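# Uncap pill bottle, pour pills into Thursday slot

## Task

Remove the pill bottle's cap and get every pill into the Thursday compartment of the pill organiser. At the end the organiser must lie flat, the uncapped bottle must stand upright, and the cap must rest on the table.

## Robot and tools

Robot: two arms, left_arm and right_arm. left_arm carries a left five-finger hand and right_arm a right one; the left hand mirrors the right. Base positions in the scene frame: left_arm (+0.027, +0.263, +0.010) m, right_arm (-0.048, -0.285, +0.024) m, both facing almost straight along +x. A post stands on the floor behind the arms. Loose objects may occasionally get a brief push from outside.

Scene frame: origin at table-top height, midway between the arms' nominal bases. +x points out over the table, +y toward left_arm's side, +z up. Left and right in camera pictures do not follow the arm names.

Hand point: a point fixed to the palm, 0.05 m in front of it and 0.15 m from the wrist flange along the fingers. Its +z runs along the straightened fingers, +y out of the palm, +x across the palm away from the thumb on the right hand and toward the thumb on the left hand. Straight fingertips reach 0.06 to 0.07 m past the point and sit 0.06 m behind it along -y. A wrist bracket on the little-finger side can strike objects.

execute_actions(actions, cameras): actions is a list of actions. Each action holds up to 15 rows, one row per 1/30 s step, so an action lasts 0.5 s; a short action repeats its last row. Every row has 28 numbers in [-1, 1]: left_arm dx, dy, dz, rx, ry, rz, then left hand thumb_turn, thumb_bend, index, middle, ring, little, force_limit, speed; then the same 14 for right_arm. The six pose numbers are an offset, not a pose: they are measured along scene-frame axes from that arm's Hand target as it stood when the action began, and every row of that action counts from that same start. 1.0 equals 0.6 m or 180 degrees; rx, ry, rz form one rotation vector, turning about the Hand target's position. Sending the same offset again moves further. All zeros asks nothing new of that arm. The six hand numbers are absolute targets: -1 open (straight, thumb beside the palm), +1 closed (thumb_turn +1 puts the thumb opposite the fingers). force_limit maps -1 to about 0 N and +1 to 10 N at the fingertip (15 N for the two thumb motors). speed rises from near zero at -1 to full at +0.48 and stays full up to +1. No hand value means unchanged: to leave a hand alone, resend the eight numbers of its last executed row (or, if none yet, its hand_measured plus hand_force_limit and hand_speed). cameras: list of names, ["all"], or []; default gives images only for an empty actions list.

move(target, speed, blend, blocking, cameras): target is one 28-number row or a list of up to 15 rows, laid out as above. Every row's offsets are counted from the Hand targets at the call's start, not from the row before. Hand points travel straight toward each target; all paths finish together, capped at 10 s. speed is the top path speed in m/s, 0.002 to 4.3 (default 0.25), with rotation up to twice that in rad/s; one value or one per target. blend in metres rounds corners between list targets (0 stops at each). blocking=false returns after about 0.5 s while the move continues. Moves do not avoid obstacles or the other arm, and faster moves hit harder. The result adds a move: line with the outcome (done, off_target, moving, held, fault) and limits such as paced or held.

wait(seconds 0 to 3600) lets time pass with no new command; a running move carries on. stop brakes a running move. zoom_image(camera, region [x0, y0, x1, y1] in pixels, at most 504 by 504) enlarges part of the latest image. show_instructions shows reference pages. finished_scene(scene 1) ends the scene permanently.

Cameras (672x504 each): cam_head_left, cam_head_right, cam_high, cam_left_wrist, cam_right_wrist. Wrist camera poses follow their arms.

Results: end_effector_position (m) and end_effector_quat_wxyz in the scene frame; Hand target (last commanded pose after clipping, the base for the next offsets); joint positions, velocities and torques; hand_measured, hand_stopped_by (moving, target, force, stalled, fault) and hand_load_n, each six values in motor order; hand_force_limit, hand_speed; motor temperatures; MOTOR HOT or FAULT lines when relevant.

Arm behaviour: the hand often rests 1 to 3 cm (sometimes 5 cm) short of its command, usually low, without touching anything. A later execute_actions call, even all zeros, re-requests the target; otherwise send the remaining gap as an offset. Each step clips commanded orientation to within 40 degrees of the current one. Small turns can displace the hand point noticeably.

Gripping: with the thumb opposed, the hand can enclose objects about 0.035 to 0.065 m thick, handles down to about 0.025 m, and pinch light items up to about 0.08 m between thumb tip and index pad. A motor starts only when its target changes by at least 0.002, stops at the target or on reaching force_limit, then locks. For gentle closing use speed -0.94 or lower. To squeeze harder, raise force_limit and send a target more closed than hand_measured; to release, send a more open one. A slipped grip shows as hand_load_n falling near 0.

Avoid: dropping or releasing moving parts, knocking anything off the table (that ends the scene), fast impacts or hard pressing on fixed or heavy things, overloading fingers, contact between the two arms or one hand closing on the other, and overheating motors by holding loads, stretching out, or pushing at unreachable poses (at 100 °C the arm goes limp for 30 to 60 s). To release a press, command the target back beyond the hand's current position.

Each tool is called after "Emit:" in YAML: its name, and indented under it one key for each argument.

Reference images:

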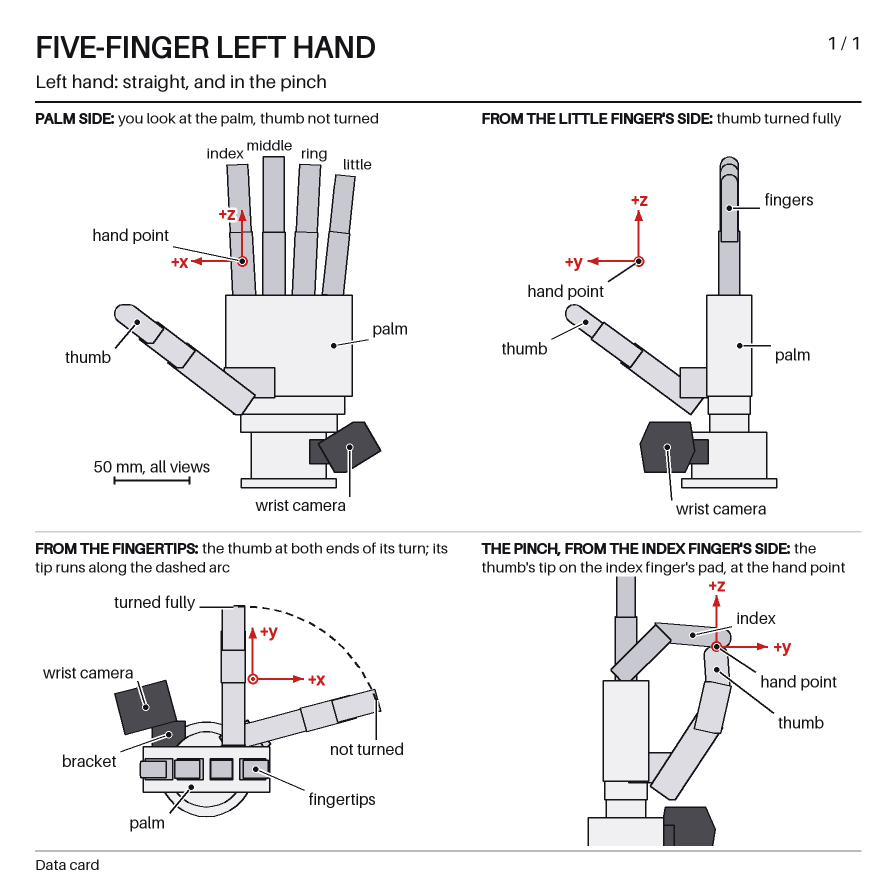

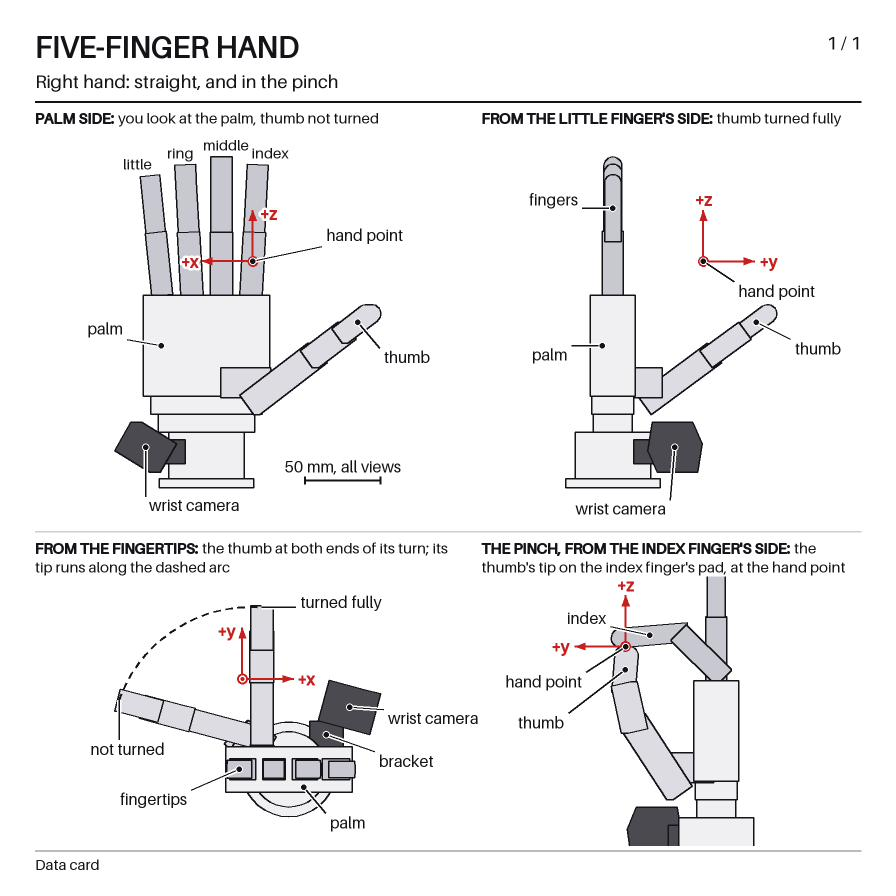

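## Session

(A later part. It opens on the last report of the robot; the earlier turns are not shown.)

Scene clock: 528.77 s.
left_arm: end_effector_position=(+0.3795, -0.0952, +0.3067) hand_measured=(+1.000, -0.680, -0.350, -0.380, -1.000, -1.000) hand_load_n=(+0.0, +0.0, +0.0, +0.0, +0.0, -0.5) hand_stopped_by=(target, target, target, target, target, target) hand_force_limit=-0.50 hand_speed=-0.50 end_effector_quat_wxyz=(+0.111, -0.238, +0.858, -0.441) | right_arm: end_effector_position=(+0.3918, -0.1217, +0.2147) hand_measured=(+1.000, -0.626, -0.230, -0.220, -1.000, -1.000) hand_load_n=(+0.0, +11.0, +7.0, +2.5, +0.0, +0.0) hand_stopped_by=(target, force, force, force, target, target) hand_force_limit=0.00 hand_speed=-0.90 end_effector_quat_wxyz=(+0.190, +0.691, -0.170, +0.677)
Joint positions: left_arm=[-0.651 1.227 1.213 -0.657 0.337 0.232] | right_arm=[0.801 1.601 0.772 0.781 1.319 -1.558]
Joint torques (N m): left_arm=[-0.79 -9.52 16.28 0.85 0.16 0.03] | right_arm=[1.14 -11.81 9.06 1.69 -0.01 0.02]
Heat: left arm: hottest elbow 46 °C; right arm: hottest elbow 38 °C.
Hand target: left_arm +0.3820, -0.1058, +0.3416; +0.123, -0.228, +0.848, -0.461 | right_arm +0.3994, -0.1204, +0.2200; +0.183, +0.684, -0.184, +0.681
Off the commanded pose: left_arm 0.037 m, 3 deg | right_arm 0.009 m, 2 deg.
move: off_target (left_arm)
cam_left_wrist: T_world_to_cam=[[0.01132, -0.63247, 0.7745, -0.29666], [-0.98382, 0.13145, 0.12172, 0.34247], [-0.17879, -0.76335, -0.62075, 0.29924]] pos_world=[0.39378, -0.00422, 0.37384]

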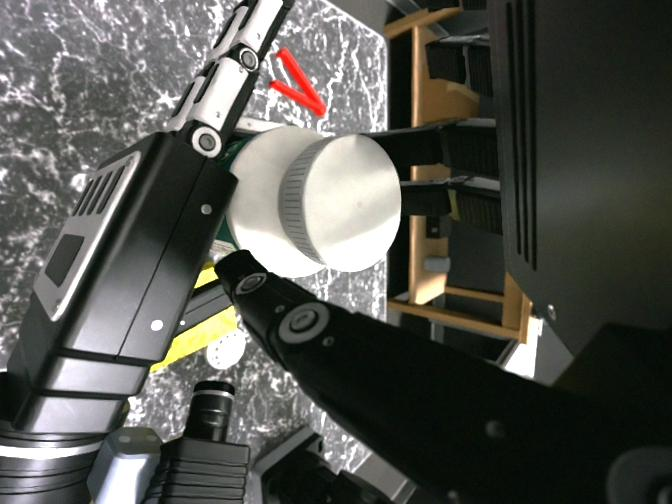

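Emit:
execute_actions:
  actions: []
  cameras: ["cam_head_left","cam_head_right","cam_high"]

Emit:
zoom_image:
  camera: "cam_high"
  region: [230, 120, 370, 270]

Emit:
zoom_image:
  camera: "cam_head_left"
  region: [320, 120, 440, 260]

Emit:
zoom_image:
  camera: "cam_head_right"
  region: [270, 120, 410, 260]

Scene clock: 532.43 s.
left_arm: end_effector_position=(+0.3796, -0.0952, +0.3067) hand_measured=(+1.000, -0.680, -0.350, -0.380, -1.000, -1.000) hand_load_n=(+0.0, +0.0, +0.0, +0.0, +0.0, +0.0) hand_stopped_by=(target, target, target, target, target, target) hand_force_limit=-0.50 hand_speed=-0.50 end_effector_quat_wxyz=(+0.111, -0.238, +0.858, -0.441) | right_arm: end_effector_position=(+0.3918, -0.1217, +0.2147) hand_measured=(+1.000, -0.626, -0.230, -0.220, -1.000, -1.000) hand_load_n=(+0.0, +11.0, +6.5, +2.5, +0.0, +0.0) hand_stopped_by=(target, force, force, force, target, target) hand_force_limit=0.00 hand_speed=-0.90 end_effector_quat_wxyz=(+0.190, +0.691, -0.170, +0.677)
Joint positions: left_arm=[-0.651 1.227 1.213 -0.657 0.337 0.232] | right_arm=[0.801 1.601 0.772 0.781 1.319 -1.558]
Joint velocities: within noise
Joint torques (N m): left_arm=[-0.79 -9.41 16.28 0.84 0.16 0.05] | right_arm=[1.14 -11.87 9.06 1.69 -0.01 0.02]
Motor temperatures (°C): left_arm=[28 31 46 28 31 32] | right_arm=[29 34 38 32 31 28]
Heat: left arm: hottest elbow 46 °C; right arm: hottest elbow 38 °C.
Hand target: left_arm +0.3820, -0.1058, +0.3416; +0.123, -0.228, +0.848, -0.461 | right_arm +0.3994, -0.1204, +0.2200; +0.183, +0.684, -0.184, +0.681
Off the commanded pose: left_arm 0.037 m, 3 deg | right_arm 0.009 m, 2 deg.
Images, in order (width x height): cam_head_left 672x504, cam_head_right 672x504, cam_high 672x504.

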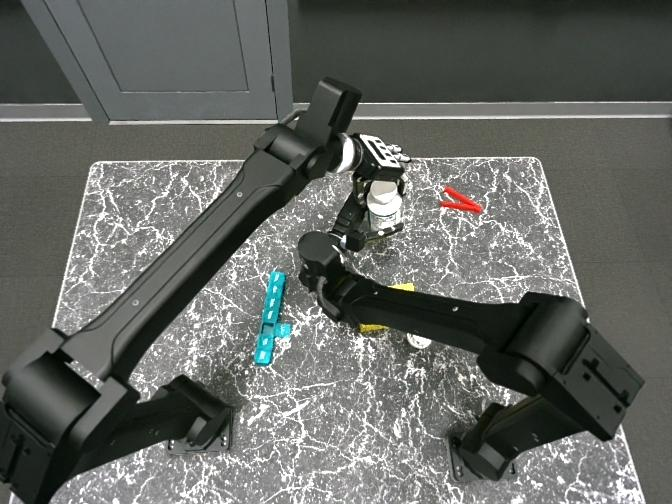

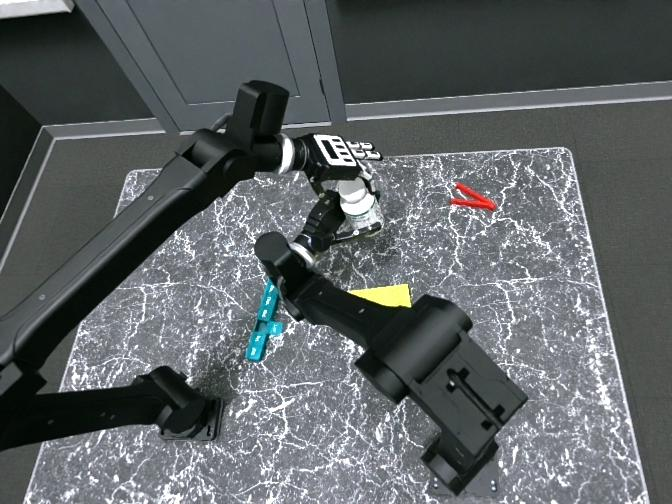

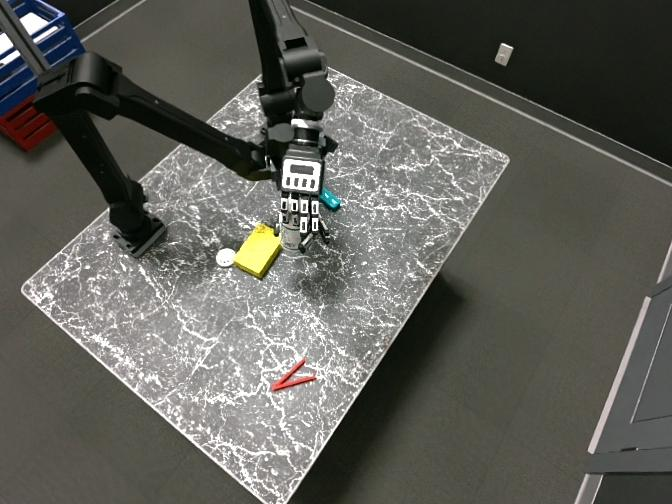

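Scaled by 3.360 from the camera's image (finer frame: 960x720).

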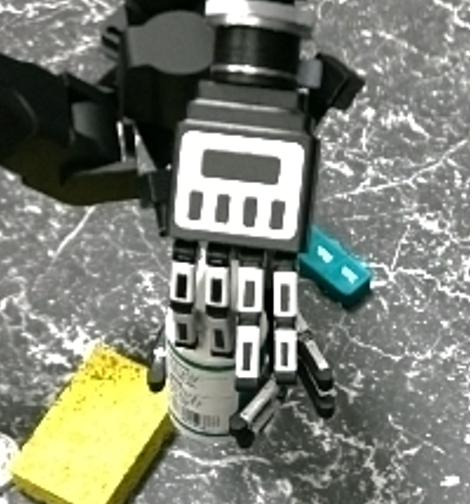

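Scaled by 3.600 from the camera's image (finer frame: 960x720).

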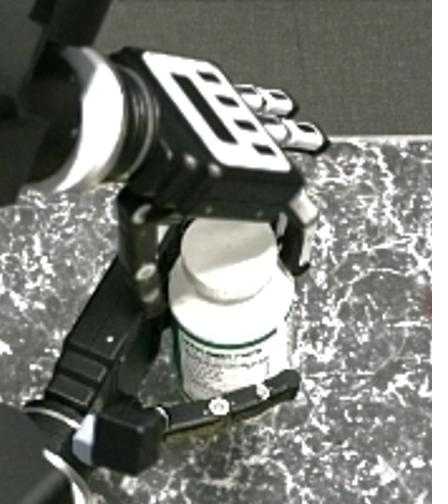

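Scaled by 3.600 from the camera's image (finer frame: 960x720).

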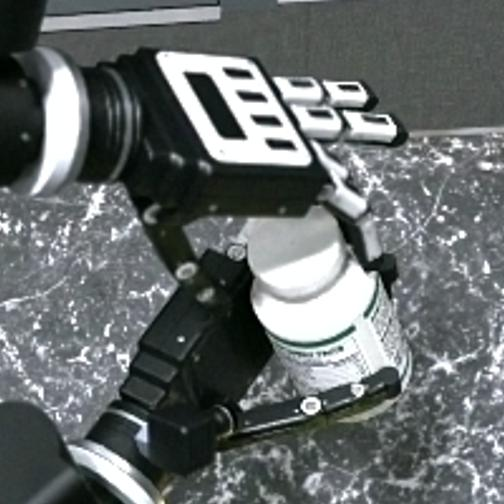

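Emit:
move:
  target: [0,0,0.05,0,0,0,1,-0.68,-0.35,-0.38,-1,-1,-0.5,-0.5,0,0,0,0,0,0,1,0.3,0.3,0.3,-1,-1,0.0,-0.9]
  speed: 0.08
  cameras: ["cam_left_wrist","cam_right_wrist"]

Scene clock: 537.10 s.
left_arm: end_effector_position=(+0.3804, -0.0958, +0.3414) hand_measured=(+1.000, -0.680, -0.350, -0.380, -1.000, -1.000) hand_load_n=(+0.0, +0.0, +0.0, +0.0, +0.0, +0.0) hand_stopped_by=(target, target, target, target, target, target) hand_force_limit=-0.50 hand_speed=-0.50 end_effector_quat_wxyz=(+0.113, -0.237, +0.856, -0.444) | right_arm: end_effector_position=(+0.3918, -0.1217, +0.2147) hand_measured=(+1.000, -0.626, -0.230, -0.220, -1.000, -1.000) hand_load_n=(+0.0, +11.0, +7.0, +2.5, +0.0, +0.0) hand_stopped_by=(target, force, force, force, target, target) hand_force_limit=0.00 hand_speed=-0.90 end_effector_quat_wxyz=(+0.190, +0.691, -0.170, +0.677)
Joint positions: left_arm=[-0.651 1.227 1.3 -0.735 0.337 0.231] | right_arm=[0.801 1.601 0.772 0.781 1.319 -1.558]
Joint torques (N m): left_arm=[-0.79 -8.88 16.14 0.92 0.17 0.06] | right_arm=[1.14 -11.87 9.06 1.69 -0.01 0.02]
Heat: left arm: hottest elbow 46 °C; right arm: hottest elbow 38 °C.
Hand target: left_arm +0.3820, -0.1059, +0.3716; +0.123, -0.228, +0.848, -0.461 | right_arm +0.3994, -0.1204, +0.2200; +0.183, +0.684, -0.184, +0.681
Off the commanded pose: left_arm 0.032 m, 3 deg | right_arm 0.009 m, 2 deg.
move: off_target (left_arm)
cam_left_wrist: T_world_to_cam=[[0.00618, -0.62799, 0.7782, -0.32284], [-0.98477, 0.13139, 0.11385, 0.34212], [-0.17375, -0.76705, -0.61761, 0.31712]] pos_world=[0.39401, -0.00444, 0.40814]
cam_right_wrist: T_world_to_cam=[[-0.5141, -0.81312, 0.273, 0.03991], [-0.56725, 0.08357, -0.81929, 0.4035], [0.64337, -0.57606, -0.50421, -0.09671]] pos_world=[0.31162, -0.05698, 0.27093]

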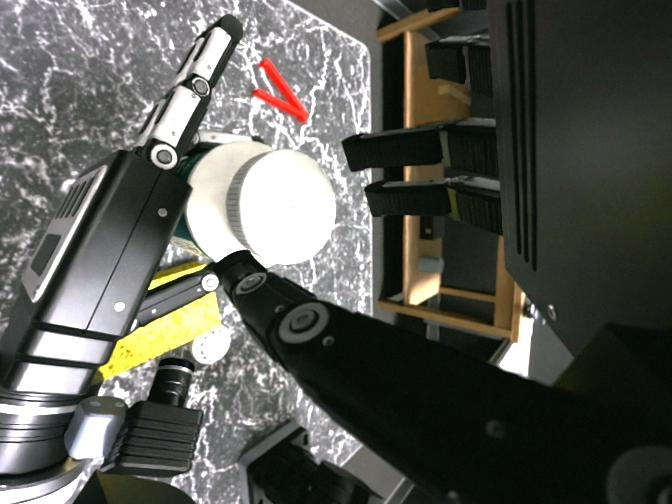

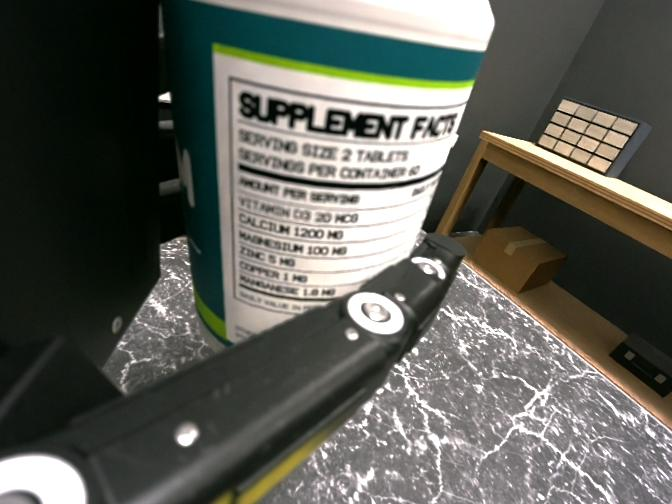

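Emit:
move:
  target:
    - [0,0,0,0,0,0,0.9,-0.8,-0.35,-0.38,-1,-1,-0.5,-0.5,0,0,0,0,0,0,1,0.3,0.3,0.3,-1,-1,0.0,-0.9]
    - [0,0,0.0,0,0,0,1,-0.68,-0.35,-0.38,-1,-1,-0.5,-0.5,0,0,0,0,0,0,1,0.3,0.3,0.3,-1,-1,0.0,-0.9]
  speed: 0.08
  cameras: ["cam_left_wrist"]

Scene clock: 541.70 s.
left_arm: end_effector_position=(+0.3803, -0.0957, +0.3413) hand_measured=(+1.000, -0.680, -0.350, -0.380, -1.000, -1.000) hand_load_n=(+0.0, +0.0, +0.0, +0.0, +0.0, +0.0) hand_stopped_by=(target, target, target, target, target, target) hand_force_limit=-0.50 hand_speed=-0.50 end_effector_quat_wxyz=(+0.113, -0.237, +0.857, -0.444) | right_arm: end_effector_position=(+0.3918, -0.1217, +0.2147) hand_measured=(+1.000, -0.626, -0.230, -0.220, -1.000, -1.000) hand_load_n=(+0.0, +10.5, +7.0, +3.0, +0.0, +0.0) hand_stopped_by=(target, force, force, force, target, target) hand_force_limit=0.00 hand_speed=-0.90 end_effector_quat_wxyz=(+0.190, +0.691, -0.170, +0.677)
Joint positions: left_arm=[-0.651 1.227 1.3 -0.735 0.336 0.231] | right_arm=[0.801 1.601 0.772 0.781 1.319 -1.558]
Joint torques (N m): left_arm=[-0.79 -8.88 16.17 0.85 0.17 0.06] | right_arm=[1.14 -11.81 9.05 1.69 -0.01 0.02]
Heat: left arm: hottest elbow 47 °C; right arm: hottest elbow 38 °C.
Hand target: left_arm +0.3820, -0.1058, +0.3716; +0.123, -0.228, +0.849, -0.461 | right_arm +0.3994, -0.1204, +0.2200; +0.183, +0.684, -0.184, +0.681
Off the commanded pose: left_arm 0.032 m, 3 deg | right_arm 0.009 m, 2 deg.
move: done; target 2's new numbers were sent with left_arm's hand 0.032 m and 3 deg from that target
cam_left_wrist: T_world_to_cam=[[0.00647, -0.62834, 0.77791, -0.32276], [-0.9848, 0.13101, 0.11401, 0.34208], [-0.17355, -0.76682, -0.61795, 0.31713]] pos_world=[0.39401, -0.00444, 0.40804]

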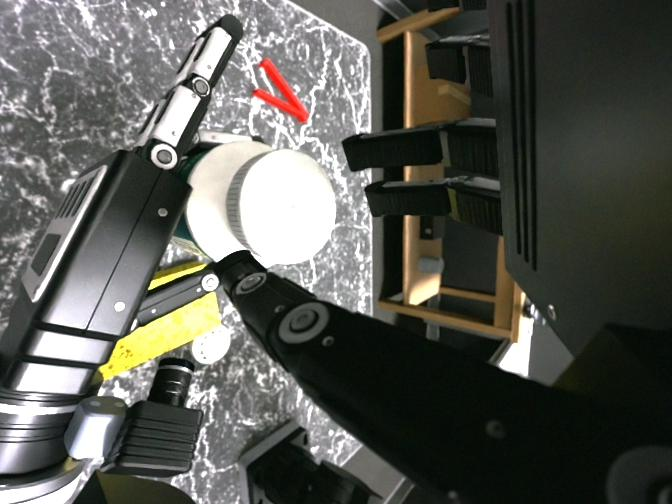

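Emit:
move:
  target: [-0.0067,-0.02,-0.0893,0,0,0,1,-0.68,-0.35,-0.38,-1,-1,-0.5,-0.5,0,0,0,0,0,0,1,0.3,0.3,0.3,-1,-1,0.0,-0.9]
  speed: 0.1
  cameras: ["cam_left_wrist"]

Scene clock: 549.80 s.
left_arm: end_effector_position=(+0.3793, -0.1095, +0.3155) hand_measured=(+1.000, -0.680, -0.350, -0.380, -1.000, -1.000) hand_load_n=(+0.0, +0.0, +0.5, +0.0, +0.0, +0.0) hand_stopped_by=(target, target, target, target, target, target) hand_force_limit=-0.50 hand_speed=-0.50 end_effector_quat_wxyz=(+0.122, -0.233, +0.851, -0.454) | right_arm: end_effector_position=(+0.3918, -0.1217, +0.2147) hand_measured=(+1.000, -0.626, -0.230, -0.220, -1.000, -1.000) hand_load_n=(+0.0, +11.0, +7.0, +3.0, +0.0, +0.0) hand_stopped_by=(target, force, force, force, target, target) hand_force_limit=0.00 hand_speed=-0.90 end_effector_quat_wxyz=(+0.190, +0.691, -0.170, +0.677)
Joint positions: left_arm=[-0.68 1.227 1.219 -0.618 0.311 0.214] | right_arm=[0.801 1.601 0.772 0.781 1.319 -1.558]
Joint torques (N m): left_arm=[-0.79 -8.64 11.4 1.94 0.15 0.03] | right_arm=[1.14 -11.87 9.06 1.69 -0.01 0.02]
Heat: left arm: hottest elbow 49 °C; right arm: hottest elbow 38 °C.
Hand target: left_arm +0.3779, -0.1177, +0.3179; +0.123, -0.228, +0.849, -0.461 | right_arm +0.3994, -0.1204, +0.2200; +0.183, +0.684, -0.184, +0.681
Off the commanded pose: left_arm 0.009 m, 1 deg | right_arm 0.009 m, 2 deg.
move: done
cam_left_wrist: T_world_to_cam=[[-0.0137, -0.61489, 0.78849, -0.30548], [-0.98735, 0.13291, 0.08649, 0.35564], [-0.15798, -0.77733, -0.60893, 0.28059]] pos_world=[0.39128, -0.01699, 0.38097]

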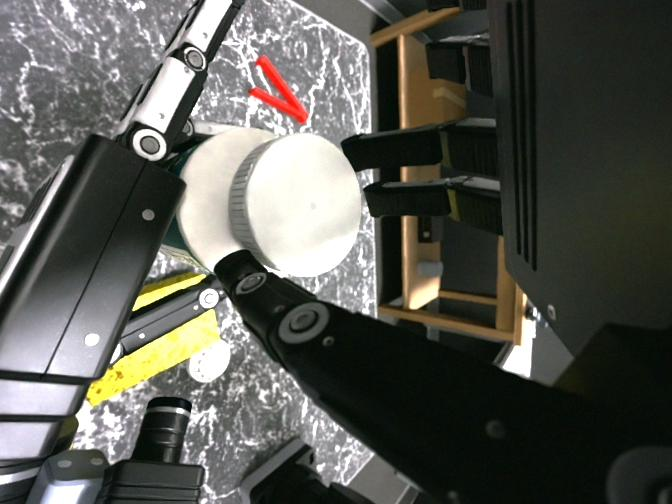

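Emit:
move:
  target:
    - [-0.001,0.012,-0.0092,0,0,0,1,-0.68,-0.35,-0.38,-1,-1,-0.5,-0.5,0,0,0,0,0,0,1,0.3,0.3,0.3,-1,-1,0.0,-0.9]
    - [-0.001,0.012,-0.0092,0,0,0,1,0.1,0.1,0.1,-1,-1,0.2,-0.92,0,0,0,0,0,0,1,0.3,0.3,0.3,-1,-1,0.0,-0.9]
  speed: 0.1
  cameras: ["cam_left_wrist"]

Scene clock: 557.83 s.
left_arm: end_effector_position=(+0.3785, -0.1099, +0.3067) hand_measured=(+1.000, -0.512, -0.016, -0.166, -1.000, -1.000) hand_load_n=(+0.5, +8.5, +6.0, +6.5, +0.0, +0.0) hand_stopped_by=(target, force, force, force, target, target) hand_force_limit=0.20 hand_speed=-0.92 end_effector_quat_wxyz=(+0.120, -0.232, +0.851, -0.455) | right_arm: end_effector_position=(+0.3921, -0.1214, +0.2143) hand_measured=(+1.000, -0.626, -0.230, -0.220, -1.000, -1.000) hand_load_n=(+0.0, +10.5, +5.5, +3.5, +0.0, +0.0) hand_stopped_by=(target, force, force, force, target, target) hand_force_limit=0.00 hand_speed=-0.90 end_effector_quat_wxyz=(+0.187, +0.690, -0.172, +0.677)
Joint positions: left_arm=[-0.68 1.227 1.195 -0.594 0.316 0.214] | right_arm=[0.801 1.601 0.772 0.781 1.318 -1.551]
Joint torques (N m): left_arm=[0.38 -9.41 11.33 1.44 0.36 0.13] | right_arm=[1.14 -11.81 9.06 1.66 0.05 -0.04]
Heat: left arm: hottest elbow 47 °C; right arm: hottest elbow 38 °C.
Hand target: left_arm +0.3774, -0.1105, +0.3125; +0.123, -0.228, +0.848, -0.461 | right_arm +0.3994, -0.1204, +0.2200; +0.183, +0.684, -0.184, +0.681
Off the commanded pose: left_arm 0.006 m, 1 deg | right_arm 0.009 m, 2 deg.
move: done
cam_left_wrist: T_world_to_cam=[[-0.01453, -0.61291, 0.79002, -0.29879], [-0.98674, 0.13653, 0.08778, 0.3554], [-0.16166, -0.77827, -0.60677, 0.27543]] pos_world=[0.39087, -0.0173, 0.37197]

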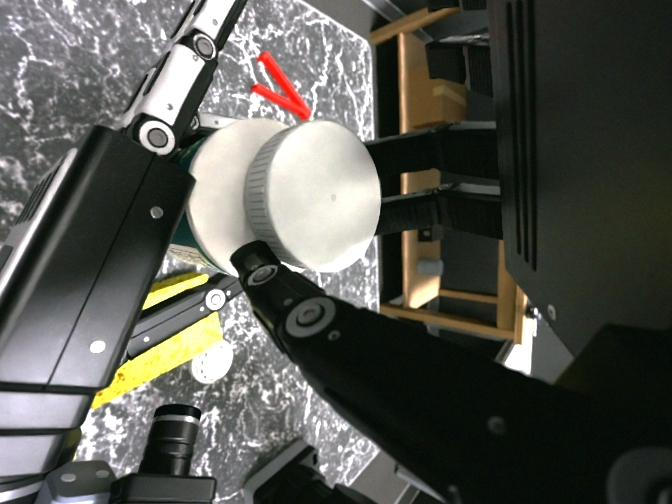

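Emit:
move:
  target:
    - [0,0,0,0,0,0,1,-0.68,-0.35,-0.38,-1,-1,-0.5,-0.5,0,0,0,0,0,0,1,0.3,0.3,0.3,-1,-1,0.0,-0.9]
    - [0.010,0.0267,0.005,0,0,0,1,-0.68,-0.35,-0.38,-1,-1,-0.5,-0.5,0,0,0,0,0,0,1,0.3,0.3,0.3,-1,-1,0.0,-0.9]
  speed: 0.1
  cameras: ["cam_left_wrist"]

Scene clock: 577.70 s.
left_arm: end_effector_position=(+0.3821, -0.1016, +0.3106) hand_measured=(+1.000, -0.680, -0.350, -0.380, -1.000, -1.000) hand_load_n=(+0.0, +0.0, +0.0, +0.0, +0.0, +0.0) hand_stopped_by=(target, target, target, target, target, target) hand_force_limit=-0.50 hand_speed=-0.50 end_effector_quat_wxyz=(+0.119, -0.228, +0.850, -0.460) | right_arm: end_effector_position=(+0.3921, -0.1216, +0.2143) hand_measured=(+1.000, -0.626, -0.230, -0.220, -1.000, -1.000) hand_load_n=(+0.0, +10.0, +4.5, +4.5, +0.0, +0.0) hand_stopped_by=(target, force, force, force, target, target) hand_force_limit=0.00 hand_speed=-0.90 end_effector_quat_wxyz=(+0.187, +0.690, -0.172, +0.677)
Joint positions: left_arm=[-0.654 1.219 1.195 -0.598 0.347 0.23] | right_arm=[0.801 1.601 0.772 0.781 1.318 -1.551]
Joint torques (N m): left_arm=[1.67 -9.52 11.28 0.8 0.47 0.22] | right_arm=[1.2 -11.87 9.07 1.66 0.05 -0.04]
Heat: left arm: hottest elbow 46 °C; right arm: hottest elbow 38 °C.
Hand target: left_arm +0.3834, -0.0946, +0.3155; +0.123, -0.228, +0.848, -0.461 | right_arm +0.3994, -0.1203, +0.2200; +0.183, +0.684, -0.184, +0.681
Off the commanded pose: left_arm 0.009 m, 1 deg | right_arm 0.009 m, 2 deg.
move: done
cam_left_wrist: T_world_to_cam=[[-0.02143, -0.60534, 0.79568, -0.29507], [-0.9859, 0.14492, 0.0837, 0.35925], [-0.16597, -0.78267, -0.59991, 0.28384]] pos_world=[0.39497, -0.00853, 0.37499]

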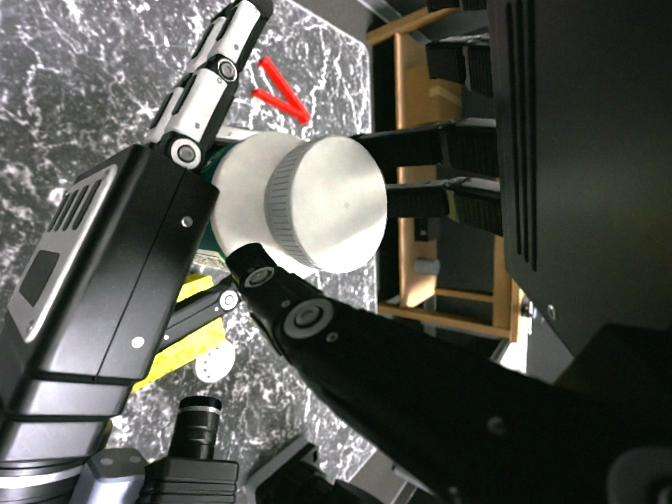

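Emit:
move:
  target: [0,0,0,0,0,0,1,0.1,0.1,0.1,-1,-1,0.2,-0.92,0,0,0,0,0,0,1,0.3,0.3,0.3,-1,-1,0.0,-0.9]
  cameras: ["cam_left_wrist"]

Scene clock: 583.23 s.
left_arm: end_effector_position=(+0.3818, -0.1017, +0.3106) hand_measured=(+1.000, -0.508, -0.098, -0.144, -1.000, -1.000) hand_load_n=(+0.5, +9.0, +7.5, +6.5, -0.5, +0.0) hand_stopped_by=(target, force, force, force, target, target) hand_force_limit=0.20 hand_speed=-0.92 end_effector_quat_wxyz=(+0.118, -0.228, +0.850, -0.460) | right_arm: end_effector_position=(+0.3918, -0.1202, +0.2152) hand_measured=(+1.000, -0.626, -0.230, -0.220, -1.000, -1.000) hand_load_n=(+2.5, +11.0, +6.5, +1.0, +0.0, +0.0) hand_stopped_by=(target, force, force, force, target, target) hand_force_limit=0.00 hand_speed=-0.90 end_effector_quat_wxyz=(+0.191, +0.692, -0.165, +0.677)
Joint positions: left_arm=[-0.654 1.219 1.195 -0.599 0.349 0.23] | right_arm=[0.804 1.601 0.772 0.781 1.315 -1.566]
Joint torques (N m): left_arm=[1.61 -9.7 11.3 0.92 0.41 0.22] | right_arm=[0.97 -11.81 9.06 1.73 0.15 0.09]
Heat: left arm: hottest elbow 46 °C; right arm: hottest elbow 38 °C.
Hand target: left_arm +0.3833, -0.0946, +0.3154; +0.123, -0.228, +0.849, -0.461 | right_arm +0.3994, -0.1203, +0.2200; +0.183, +0.685, -0.184, +0.681
Off the commanded pose: left_arm 0.009 m, 1 deg | right_arm 0.009 m, 3 deg.
move: done
cam_left_wrist: T_world_to_cam=[[-0.02229, -0.60502, 0.7959, -0.29487], [-0.98558, 0.14688, 0.08406, 0.35892], [-0.16776, -0.78255, -0.59956, 0.28432]] pos_world=[0.39487, -0.00863, 0.37499]

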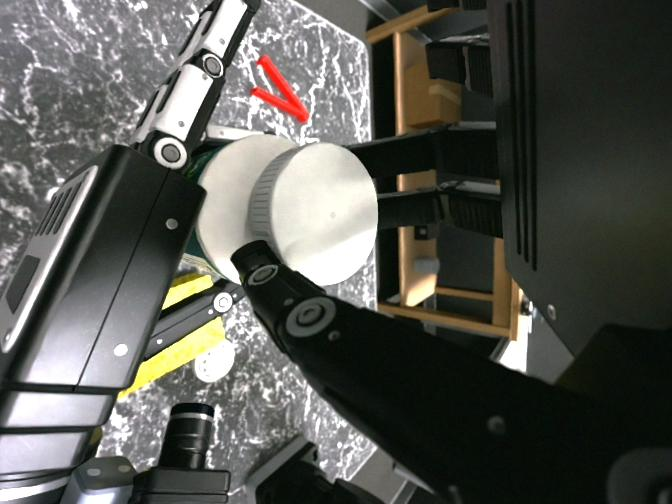

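Emit:
move:
  target: [0.007,-0.0148,0.002,0,0,0.1111,1,0.1,0.1,0.1,-1,-1,0.2,-0.92,0,0,0,0,0,0,1,0.3,0.3,0.3,-1,-1,0.0,-0.9]
  speed: 0.12

Scene clock: 593.80 s.
left_arm: end_effector_position=(+0.3857, -0.1070, +0.3104) hand_measured=(+1.000, -0.508, -0.098, -0.144, -1.000, -1.000) hand_load_n=(-1.5, +8.0, +1.0, +9.0, +0.0, +0.0) hand_stopped_by=(target, force, force, force, target, target) hand_force_limit=0.20 hand_speed=-0.92 end_effector_quat_wxyz=(+0.191, -0.368, +0.803, -0.428) | right_arm: end_effector_position=(+0.3936, -0.1185, +0.2151) hand_measured=(+1.000, -0.626, -0.230, -0.220, -1.000, -1.000) hand_load_n=(+0.0, +10.5, +6.0, +2.5, +0.0, +0.0) hand_stopped_by=(target, force, force, force, target, target) hand_force_limit=0.00 hand_speed=-0.90 end_effector_quat_wxyz=(+0.187, +0.693, -0.160, +0.677)
Joint positions: left_arm=[-0.761 1.189 1.17 -0.576 -0.018 -0.022] | right_arm=[0.804 1.601 0.772 0.781 1.303 -1.567]
Joint torques (N m): left_arm=[0.56 -9.35 10.99 1.58 -0.64 0.09] | right_arm=[0.97 -11.81 9.06 1.74 0.73 0.1]
Heat: left arm: hottest elbow 46 °C; right arm: hottest elbow 38 °C.
Hand target: left_arm +0.3876, -0.1034, +0.3167; +0.202, -0.372, +0.796, -0.433 | right_arm +0.3994, -0.1203, +0.2200; +0.183, +0.684, -0.184, +0.681
Off the commanded pose: left_arm 0.007 m, 2 deg | right_arm 0.008 m, 3 deg.
move: done

Emit:
move:
  target: [0.0053,-0.0055,0.0040,0,0,0.1111,1,0.1,0.1,0.1,-1,-1,0.2,-0.92,0,0,0,0,0,0,1,0.3,0.3,0.3,-1,-1,0.0,-0.9]
  speed: 0.12
  cameras: ["cam_left_wrist","cam_right_wrist"]

Scene clock: 598.57 s.
left_arm: end_effector_position=(+0.3893, -0.1082, +0.3097) hand_measured=(+1.000, -0.508, -0.098, -0.144, -1.000, -1.000) hand_load_n=(-1.0, +6.5, +1.0, +10.5, +0.0, +0.0) hand_stopped_by=(target, force, force, force, target, target) hand_force_limit=0.20 hand_speed=-0.92 end_effector_quat_wxyz=(+0.266, -0.504, +0.719, -0.398) | right_arm: end_effector_position=(+0.3932, -0.1172, +0.2158) hand_measured=(+1.000, -0.626, -0.230, -0.220, -1.000, -1.000) hand_load_n=(+2.0, +11.0, +6.0, +1.5, +0.0, +0.0) hand_stopped_by=(target, force, force, force, target, target) hand_force_limit=0.00 hand_speed=-0.90 end_effector_quat_wxyz=(+0.188, +0.694, -0.157, +0.677)
Joint positions: left_arm=[-0.878 1.194 1.17 -0.607 -0.408 -0.304] | right_arm=[0.807 1.601 0.773 0.781 1.303 -1.574]
Joint torques (N m): left_arm=[0.15 -7.94 14.08 -0.09 -0.75 0.17] | right_arm=[0.73 -11.81 8.96 1.81 0.7 0.16]
Heat: left arm: hottest elbow 46 °C; right arm: hottest elbow 38 °C.
Hand target: left_arm +0.3907, -0.1068, +0.3190; +0.274, -0.505, +0.719, -0.391 | right_arm +0.3994, -0.1204, +0.2200; +0.183, +0.684, -0.184, +0.681
Off the commanded pose: left_arm 0.010 m, 1 deg | right_arm 0.008 m, 3 deg.
move: done
cam_left_wrist: T_world_to_cam=[[0.36682, -0.46912, 0.80335, -0.437], [-0.85158, -0.51696, 0.08696, 0.24256], [0.37451, -0.71601, -0.58913, 0.07288]] pos_world=[0.33957, -0.02743, 0.3729]
cam_right_wrist: T_world_to_cam=[[-0.49391, -0.82034, 0.28826, 0.03185], [-0.57547, 0.05988, -0.81563, 0.40447], [0.65183, -0.56873, -0.50166, -0.09744]] pos_world=[0.31201, -0.05351, 0.27183]

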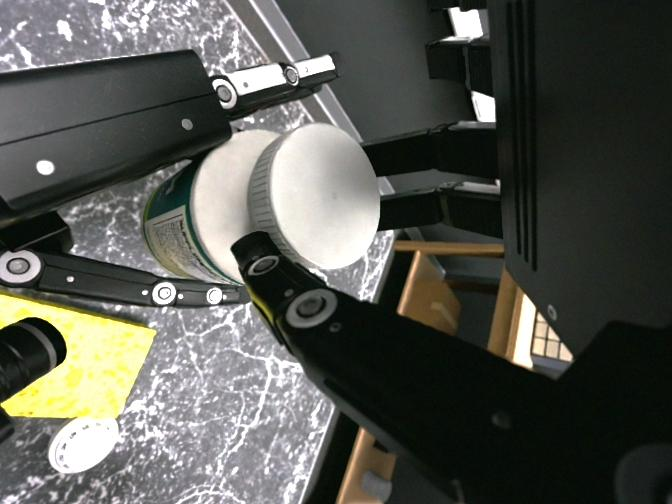

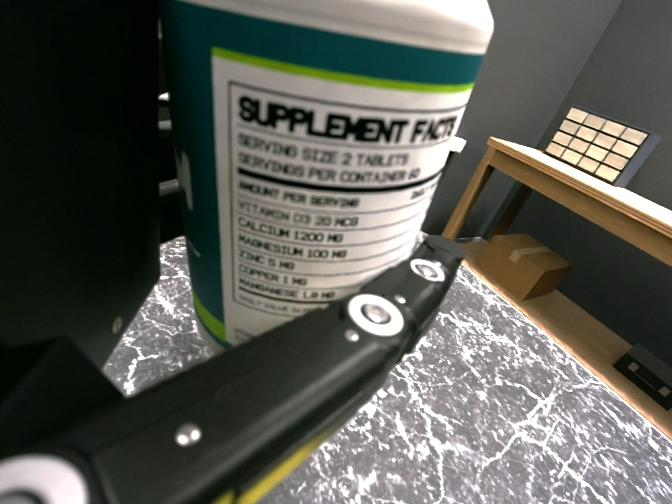

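Emit:
move:
  target: [0.0073,-0.0055,0.0095,0,0,0.1111,1,0.1,0.1,0.1,-1,-1,0.2,-0.92,0,0,0,0,0,0,1,0.3,0.3,0.3,-1,-1,0.0,-0.9]
  speed: 0.12
  cameras: ["cam_left_wrist","cam_right_wrist"]

Scene clock: 606.17 s.
left_arm: end_effector_position=(+0.3956, -0.1090, +0.3082) hand_measured=(+1.000, -0.508, -0.098, -0.144, -1.000, -1.000) hand_load_n=(-0.5, +6.0, +2.5, +8.5, +0.0, +0.0) hand_stopped_by=(target, force, force, force, target, target) hand_force_limit=0.20 hand_speed=-0.92 end_effector_quat_wxyz=(-0.331, +0.627, -0.620, +0.337) | right_arm: end_effector_position=(+0.3920, -0.1172, +0.2159) hand_measured=(+1.000, -0.626, -0.230, -0.220, -1.000, -1.000) hand_load_n=(+3.5, +11.0, +6.5, +0.5, +0.0, +0.0) hand_stopped_by=(target, force, force, force, target, target) hand_force_limit=0.00 hand_speed=-0.90 end_effector_quat_wxyz=(+0.189, +0.694, -0.158, +0.677)
Joint positions: left_arm=[-0.972 1.299 1.293 -0.846 -0.745 -0.675] | right_arm=[0.809 1.601 0.773 0.781 1.309 -1.574]
Joint torques (N m): left_arm=[-0.21 -9.41 14.31 -0.29 -0.82 0.25] | right_arm=[0.56 -11.81 8.96 1.81 0.44 0.15]
Heat: left arm: hottest elbow 46 °C; right arm: hottest elbow 38 °C.
Hand target: left_arm +0.3951, -0.1101, +0.3246; -0.337, +0.622, -0.621, +0.338 | right_arm +0.3993, -0.1203, +0.2200; +0.183, +0.685, -0.184, +0.681
Off the commanded pose: left_arm 0.017 m, 1 deg | right_arm 0.009 m, 3 deg.
move: off_target (left_arm)
cam_left_wrist: T_world_to_cam=[[0.52109, -0.31338, 0.79389, -0.47967], [-0.61155, -0.78594, 0.09116, 0.12201], [0.59538, -0.533, -0.60119, 0.00532]] pos_world=[0.32139, -0.05159, 0.37288]
cam_right_wrist: T_world_to_cam=[[-0.49713, -0.81849, 0.28799, 0.03291], [-0.57493, 0.06215, -0.81584, 0.40393], [0.64985, -0.57115, -0.50147, -0.09619]] pos_world=[0.31111, -0.05311, 0.27183]

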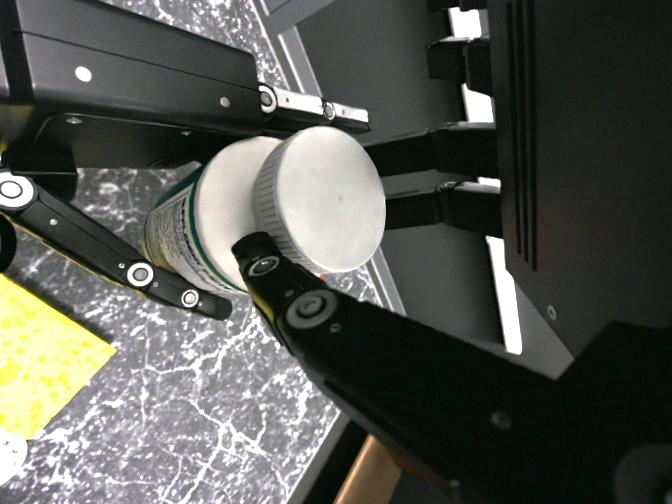

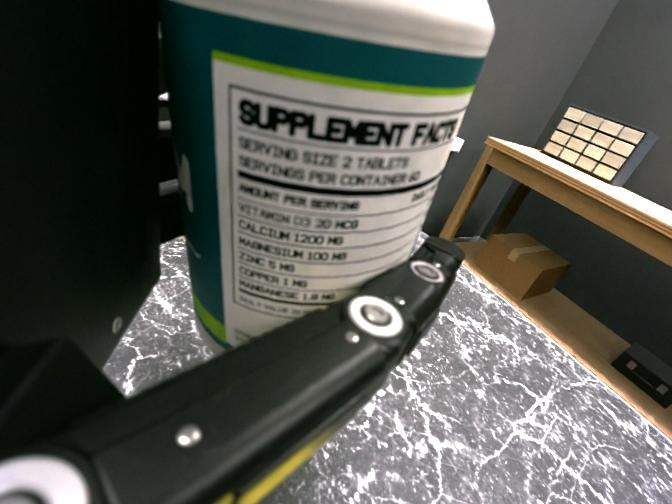

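Emit:
zoom_image:
  camera: "cam_left_wrist"
  region: [180, 90, 420, 330]

Scaled by 2.100 from the camera's image (finer frame: 960x720).

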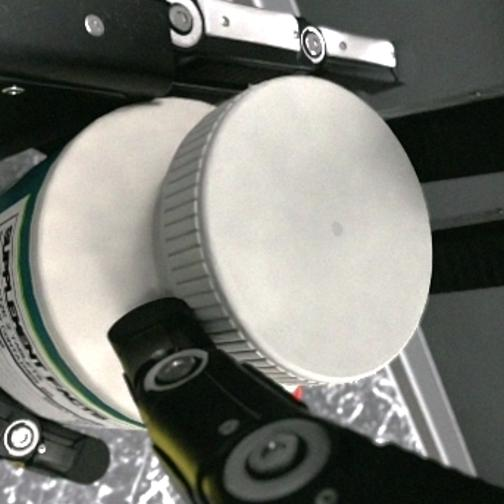

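Emit:
move:
  target: [0,0,0.06,0,0,0,1,0.1,0.1,0.1,-1,-1,0.2,-0.92,0,0,0,0,0,0,1,0.3,0.3,0.3,-1,-1,0.0,-0.9]
  speed: 0.05
  cameras: ["cam_left_wrist","cam_right_wrist"]

Scene clock: 617.87 s.
left_arm: end_effector_position=(+0.3951, -0.1084, +0.3154) hand_measured=(+1.000, -0.508, -0.098, -0.144, -1.000, -1.000) hand_load_n=(+0.0, +6.5, +3.0, +10.0, +0.0, +0.0) hand_stopped_by=(target, force, force, force, target, target) hand_force_limit=0.20 hand_speed=-0.92 end_effector_quat_wxyz=(-0.335, +0.625, -0.631, +0.313) | right_arm: end_effector_position=(+0.3922, -0.1161, +0.2205) hand_measured=(+1.000, -0.626, -0.230, -0.220, -1.000, -1.000) hand_load_n=(+2.5, +11.5, +6.0, +0.5, +0.0, +0.0) hand_stopped_by=(target, force, force, force, target, target) hand_force_limit=0.00 hand_speed=-0.90 end_effector_quat_wxyz=(+0.187, +0.691, -0.163, +0.679)
Joint positions: left_arm=[-0.972 1.329 1.36 -0.94 -0.745 -0.678] | right_arm=[0.81 1.596 0.779 0.788 1.314 -1.58]
Joint torques (N m): left_arm=[-0.15 -11.63 16.7 -0.29 -0.83 0.27] | right_arm=[0.44 -10.75 8.51 1.61 0.2 0.19]
Heat: left arm: hottest elbow 46 °C; right arm: hottest elbow 38 °C.
Hand target: left_arm +0.3951, -0.1102, +0.3607; -0.337, +0.622, -0.621, +0.338 | right_arm +0.3994, -0.1203, +0.2199; +0.183, +0.685, -0.184, +0.681
Off the commanded pose: left_arm 0.045 m, 3 deg | right_arm 0.008 m, 3 deg.
move: off_target (left_arm)
cam_left_wrist: T_world_to_cam=[[0.54682, -0.34613, 0.76235, -0.48877], [-0.6075, -0.7906, 0.07679, 0.12393], [0.57613, -0.50512, -0.64259, 0.03394]] pos_world=[0.323, -0.05406, 0.38491]
cam_right_wrist: T_world_to_cam=[[-0.50297, -0.81883, 0.27666, 0.03723], [-0.56672, 0.07077, -0.82086, 0.40664], [0.65257, -0.56966, -0.49964, -0.09462]] pos_world=[0.31092, -0.05219, 0.27622]

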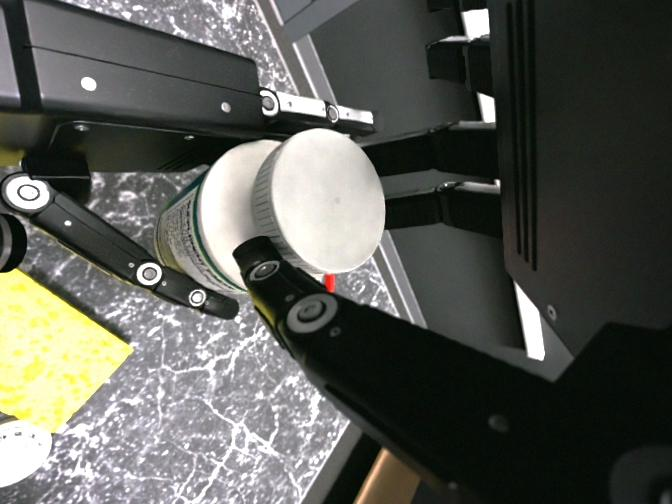

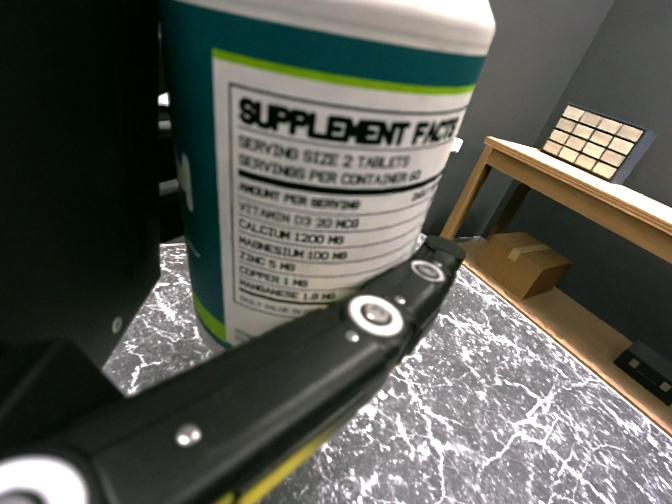

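Emit:
move:
  target: [0.003,-0.002,-0.052,0,0,0.0,1,0.1,0.1,0.1,-1,-1,0.2,-0.92,0,0,0,0,0,0,1,0.3,0.3,0.3,-1,-1,0.0,-0.9]
  speed: 0.12
  cameras: ["cam_left_wrist"]

Emit:
zoom_image:
  camera: "cam_left_wrist"
  region: [220, 180, 340, 300]

Emit:
move:
  target: [0.001,-0.0005,0.002,0,0,0.028,1,0.1,0.1,0.1,-1,-1,0.2,-0.92,0,0,0,0,0,0,1,0.3,0.3,0.3,-1,-1,0.0,-0.9]
  speed: 0.12
  cameras: ["cam_left_wrist"]

Emit:
zoom_image:
  camera: "cam_left_wrist"
  region: [220, 180, 340, 300]

Scene clock: 625.80 s.
left_arm: end_effector_position=(+0.3968, -0.1105, +0.3144) hand_measured=(+1.000, -0.508, -0.098, -0.144, -1.000, -1.000) hand_load_n=(+0.5, +7.5, +2.5, +7.5, +0.0, +0.0) hand_stopped_by=(target, force, force, force, target, target) hand_force_limit=0.20 hand_speed=-0.92 end_effector_quat_wxyz=(-0.334, +0.625, -0.629, +0.320) | right_arm: end_effector_position=(+0.3923, -0.1160, +0.2199) hand_measured=(+1.000, -0.626, -0.230, -0.220, -1.000, -1.000) hand_load_n=(+0.5, +10.0, +7.0, +2.0, +0.0, +0.0) hand_stopped_by=(target, force, force, force, target, target) hand_force_limit=0.00 hand_speed=-0.90 end_effector_quat_wxyz=(+0.184, +0.690, -0.167, +0.680)
Joint positions: left_arm=[-0.972 1.327 1.35 -0.915 -0.746 -0.674] | right_arm=[0.81 1.596 0.779 0.788 1.314 -1.57]
Joint torques (N m): left_arm=[-0.09 -11.22 11.06 1.54 -0.77 0.22] | right_arm=[0.44 -11.34 8.5 1.55 0.23 0.1]
Heat: left arm: hottest elbow 46 °C; right arm: hottest elbow 38 °C.
Hand target: left_arm +0.3968, -0.1113, +0.3297; -0.337, +0.622, -0.621, +0.338 | right_arm +0.3994, -0.1204, +0.2200; +0.183, +0.684, -0.184, +0.681
Off the commanded pose: left_arm 0.015 m, 2 deg | right_arm 0.008 m, 2 deg.
move: off_target (left_arm)
cam_left_wrist: T_world_to_cam=[[0.53861, -0.33985, 0.77097, -0.48836], [-0.60976, -0.78871, 0.07831, 0.12407], [0.58147, -0.51228, -0.63203, 0.02504]] pos_world=[0.32413, -0.05529, 0.38263]

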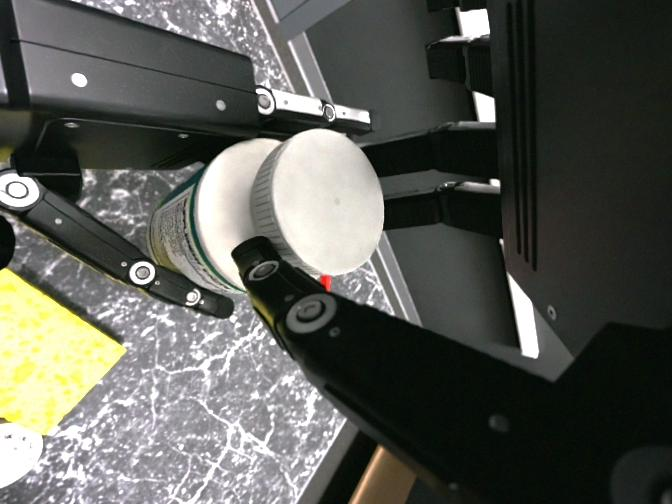

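Scaled by 4.200 from the camera's image (finer frame: 960x720).

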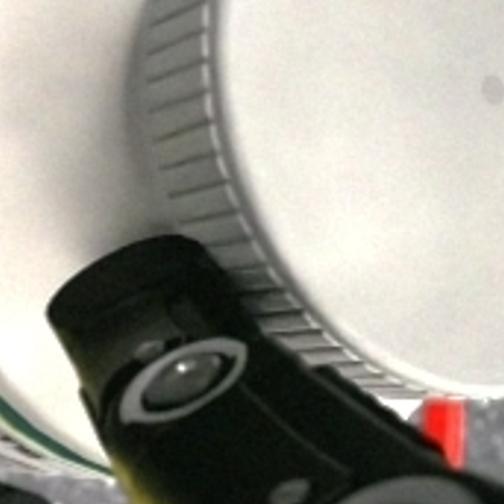

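Scene clock: 627.00 s.
left_arm: end_effector_position=(+0.3973, -0.1091, +0.3132) hand_measured=(+1.000, -0.508, -0.098, -0.144, -1.000, -1.000) hand_load_n=(-1.0, +6.5, +1.0, +8.5, +0.0, +0.0) hand_stopped_by=(target, force, force, force, target, target) hand_force_limit=0.20 hand_speed=-0.92 end_effector_quat_wxyz=(-0.347, +0.651, -0.594, +0.319) | right_arm: end_effector_position=(+0.3929, -0.1154, +0.2199) hand_measured=(+1.000, -0.626, -0.230, -0.220, -1.000, -1.000) hand_load_n=(+2.5, +11.0, +6.5, +1.0, +0.0, +0.0) hand_stopped_by=(target, force, force, force, target, target) hand_force_limit=0.00 hand_speed=-0.90 end_effector_quat_wxyz=(+0.182, +0.690, -0.166, +0.680)
Joint positions: left_arm=[-0.989 1.339 1.355 -0.954 -0.811 -0.784] | right_arm=[0.81 1.596 0.779 0.788 1.31 -1.569]
Joint torques (N m): left_arm=[-0.26 -9.76 14.39 -0.29 -0.87 0.18] | right_arm=[0.44 -11.34 8.51 1.52 0.37 0.11]
Heat: left arm: hottest elbow 46 °C; right arm: hottest elbow 38 °C.
Hand target: left_arm +0.3974, -0.1116, +0.3306; -0.352, +0.649, -0.593, +0.323 | right_arm +0.3994, -0.1203, +0.2199; +0.183, +0.684, -0.184, +0.681
Off the commanded pose: left_arm 0.018 m, 1 deg | right_arm 0.008 m, 2 deg.
move: off_target (left_arm)
cam_left_wrist: T_world_to_cam=[[0.54834, -0.2756, 0.78954, -0.48987], [-0.54242, -0.8358, 0.08497, 0.09162], [0.63648, -0.47485, -0.60779, -0.00068]] pos_world=[0.31875, -0.05875, 0.37857]

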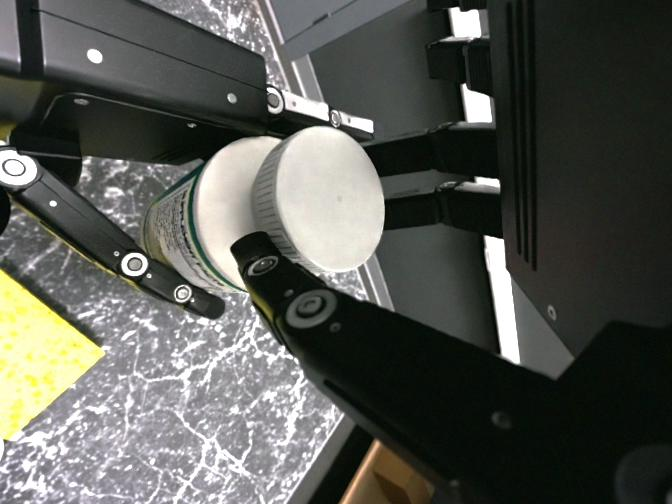

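Scaled by 4.200 from the camera's image (finer frame: 960x720).

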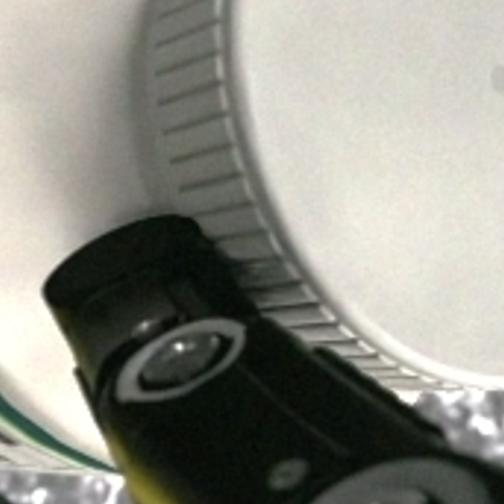

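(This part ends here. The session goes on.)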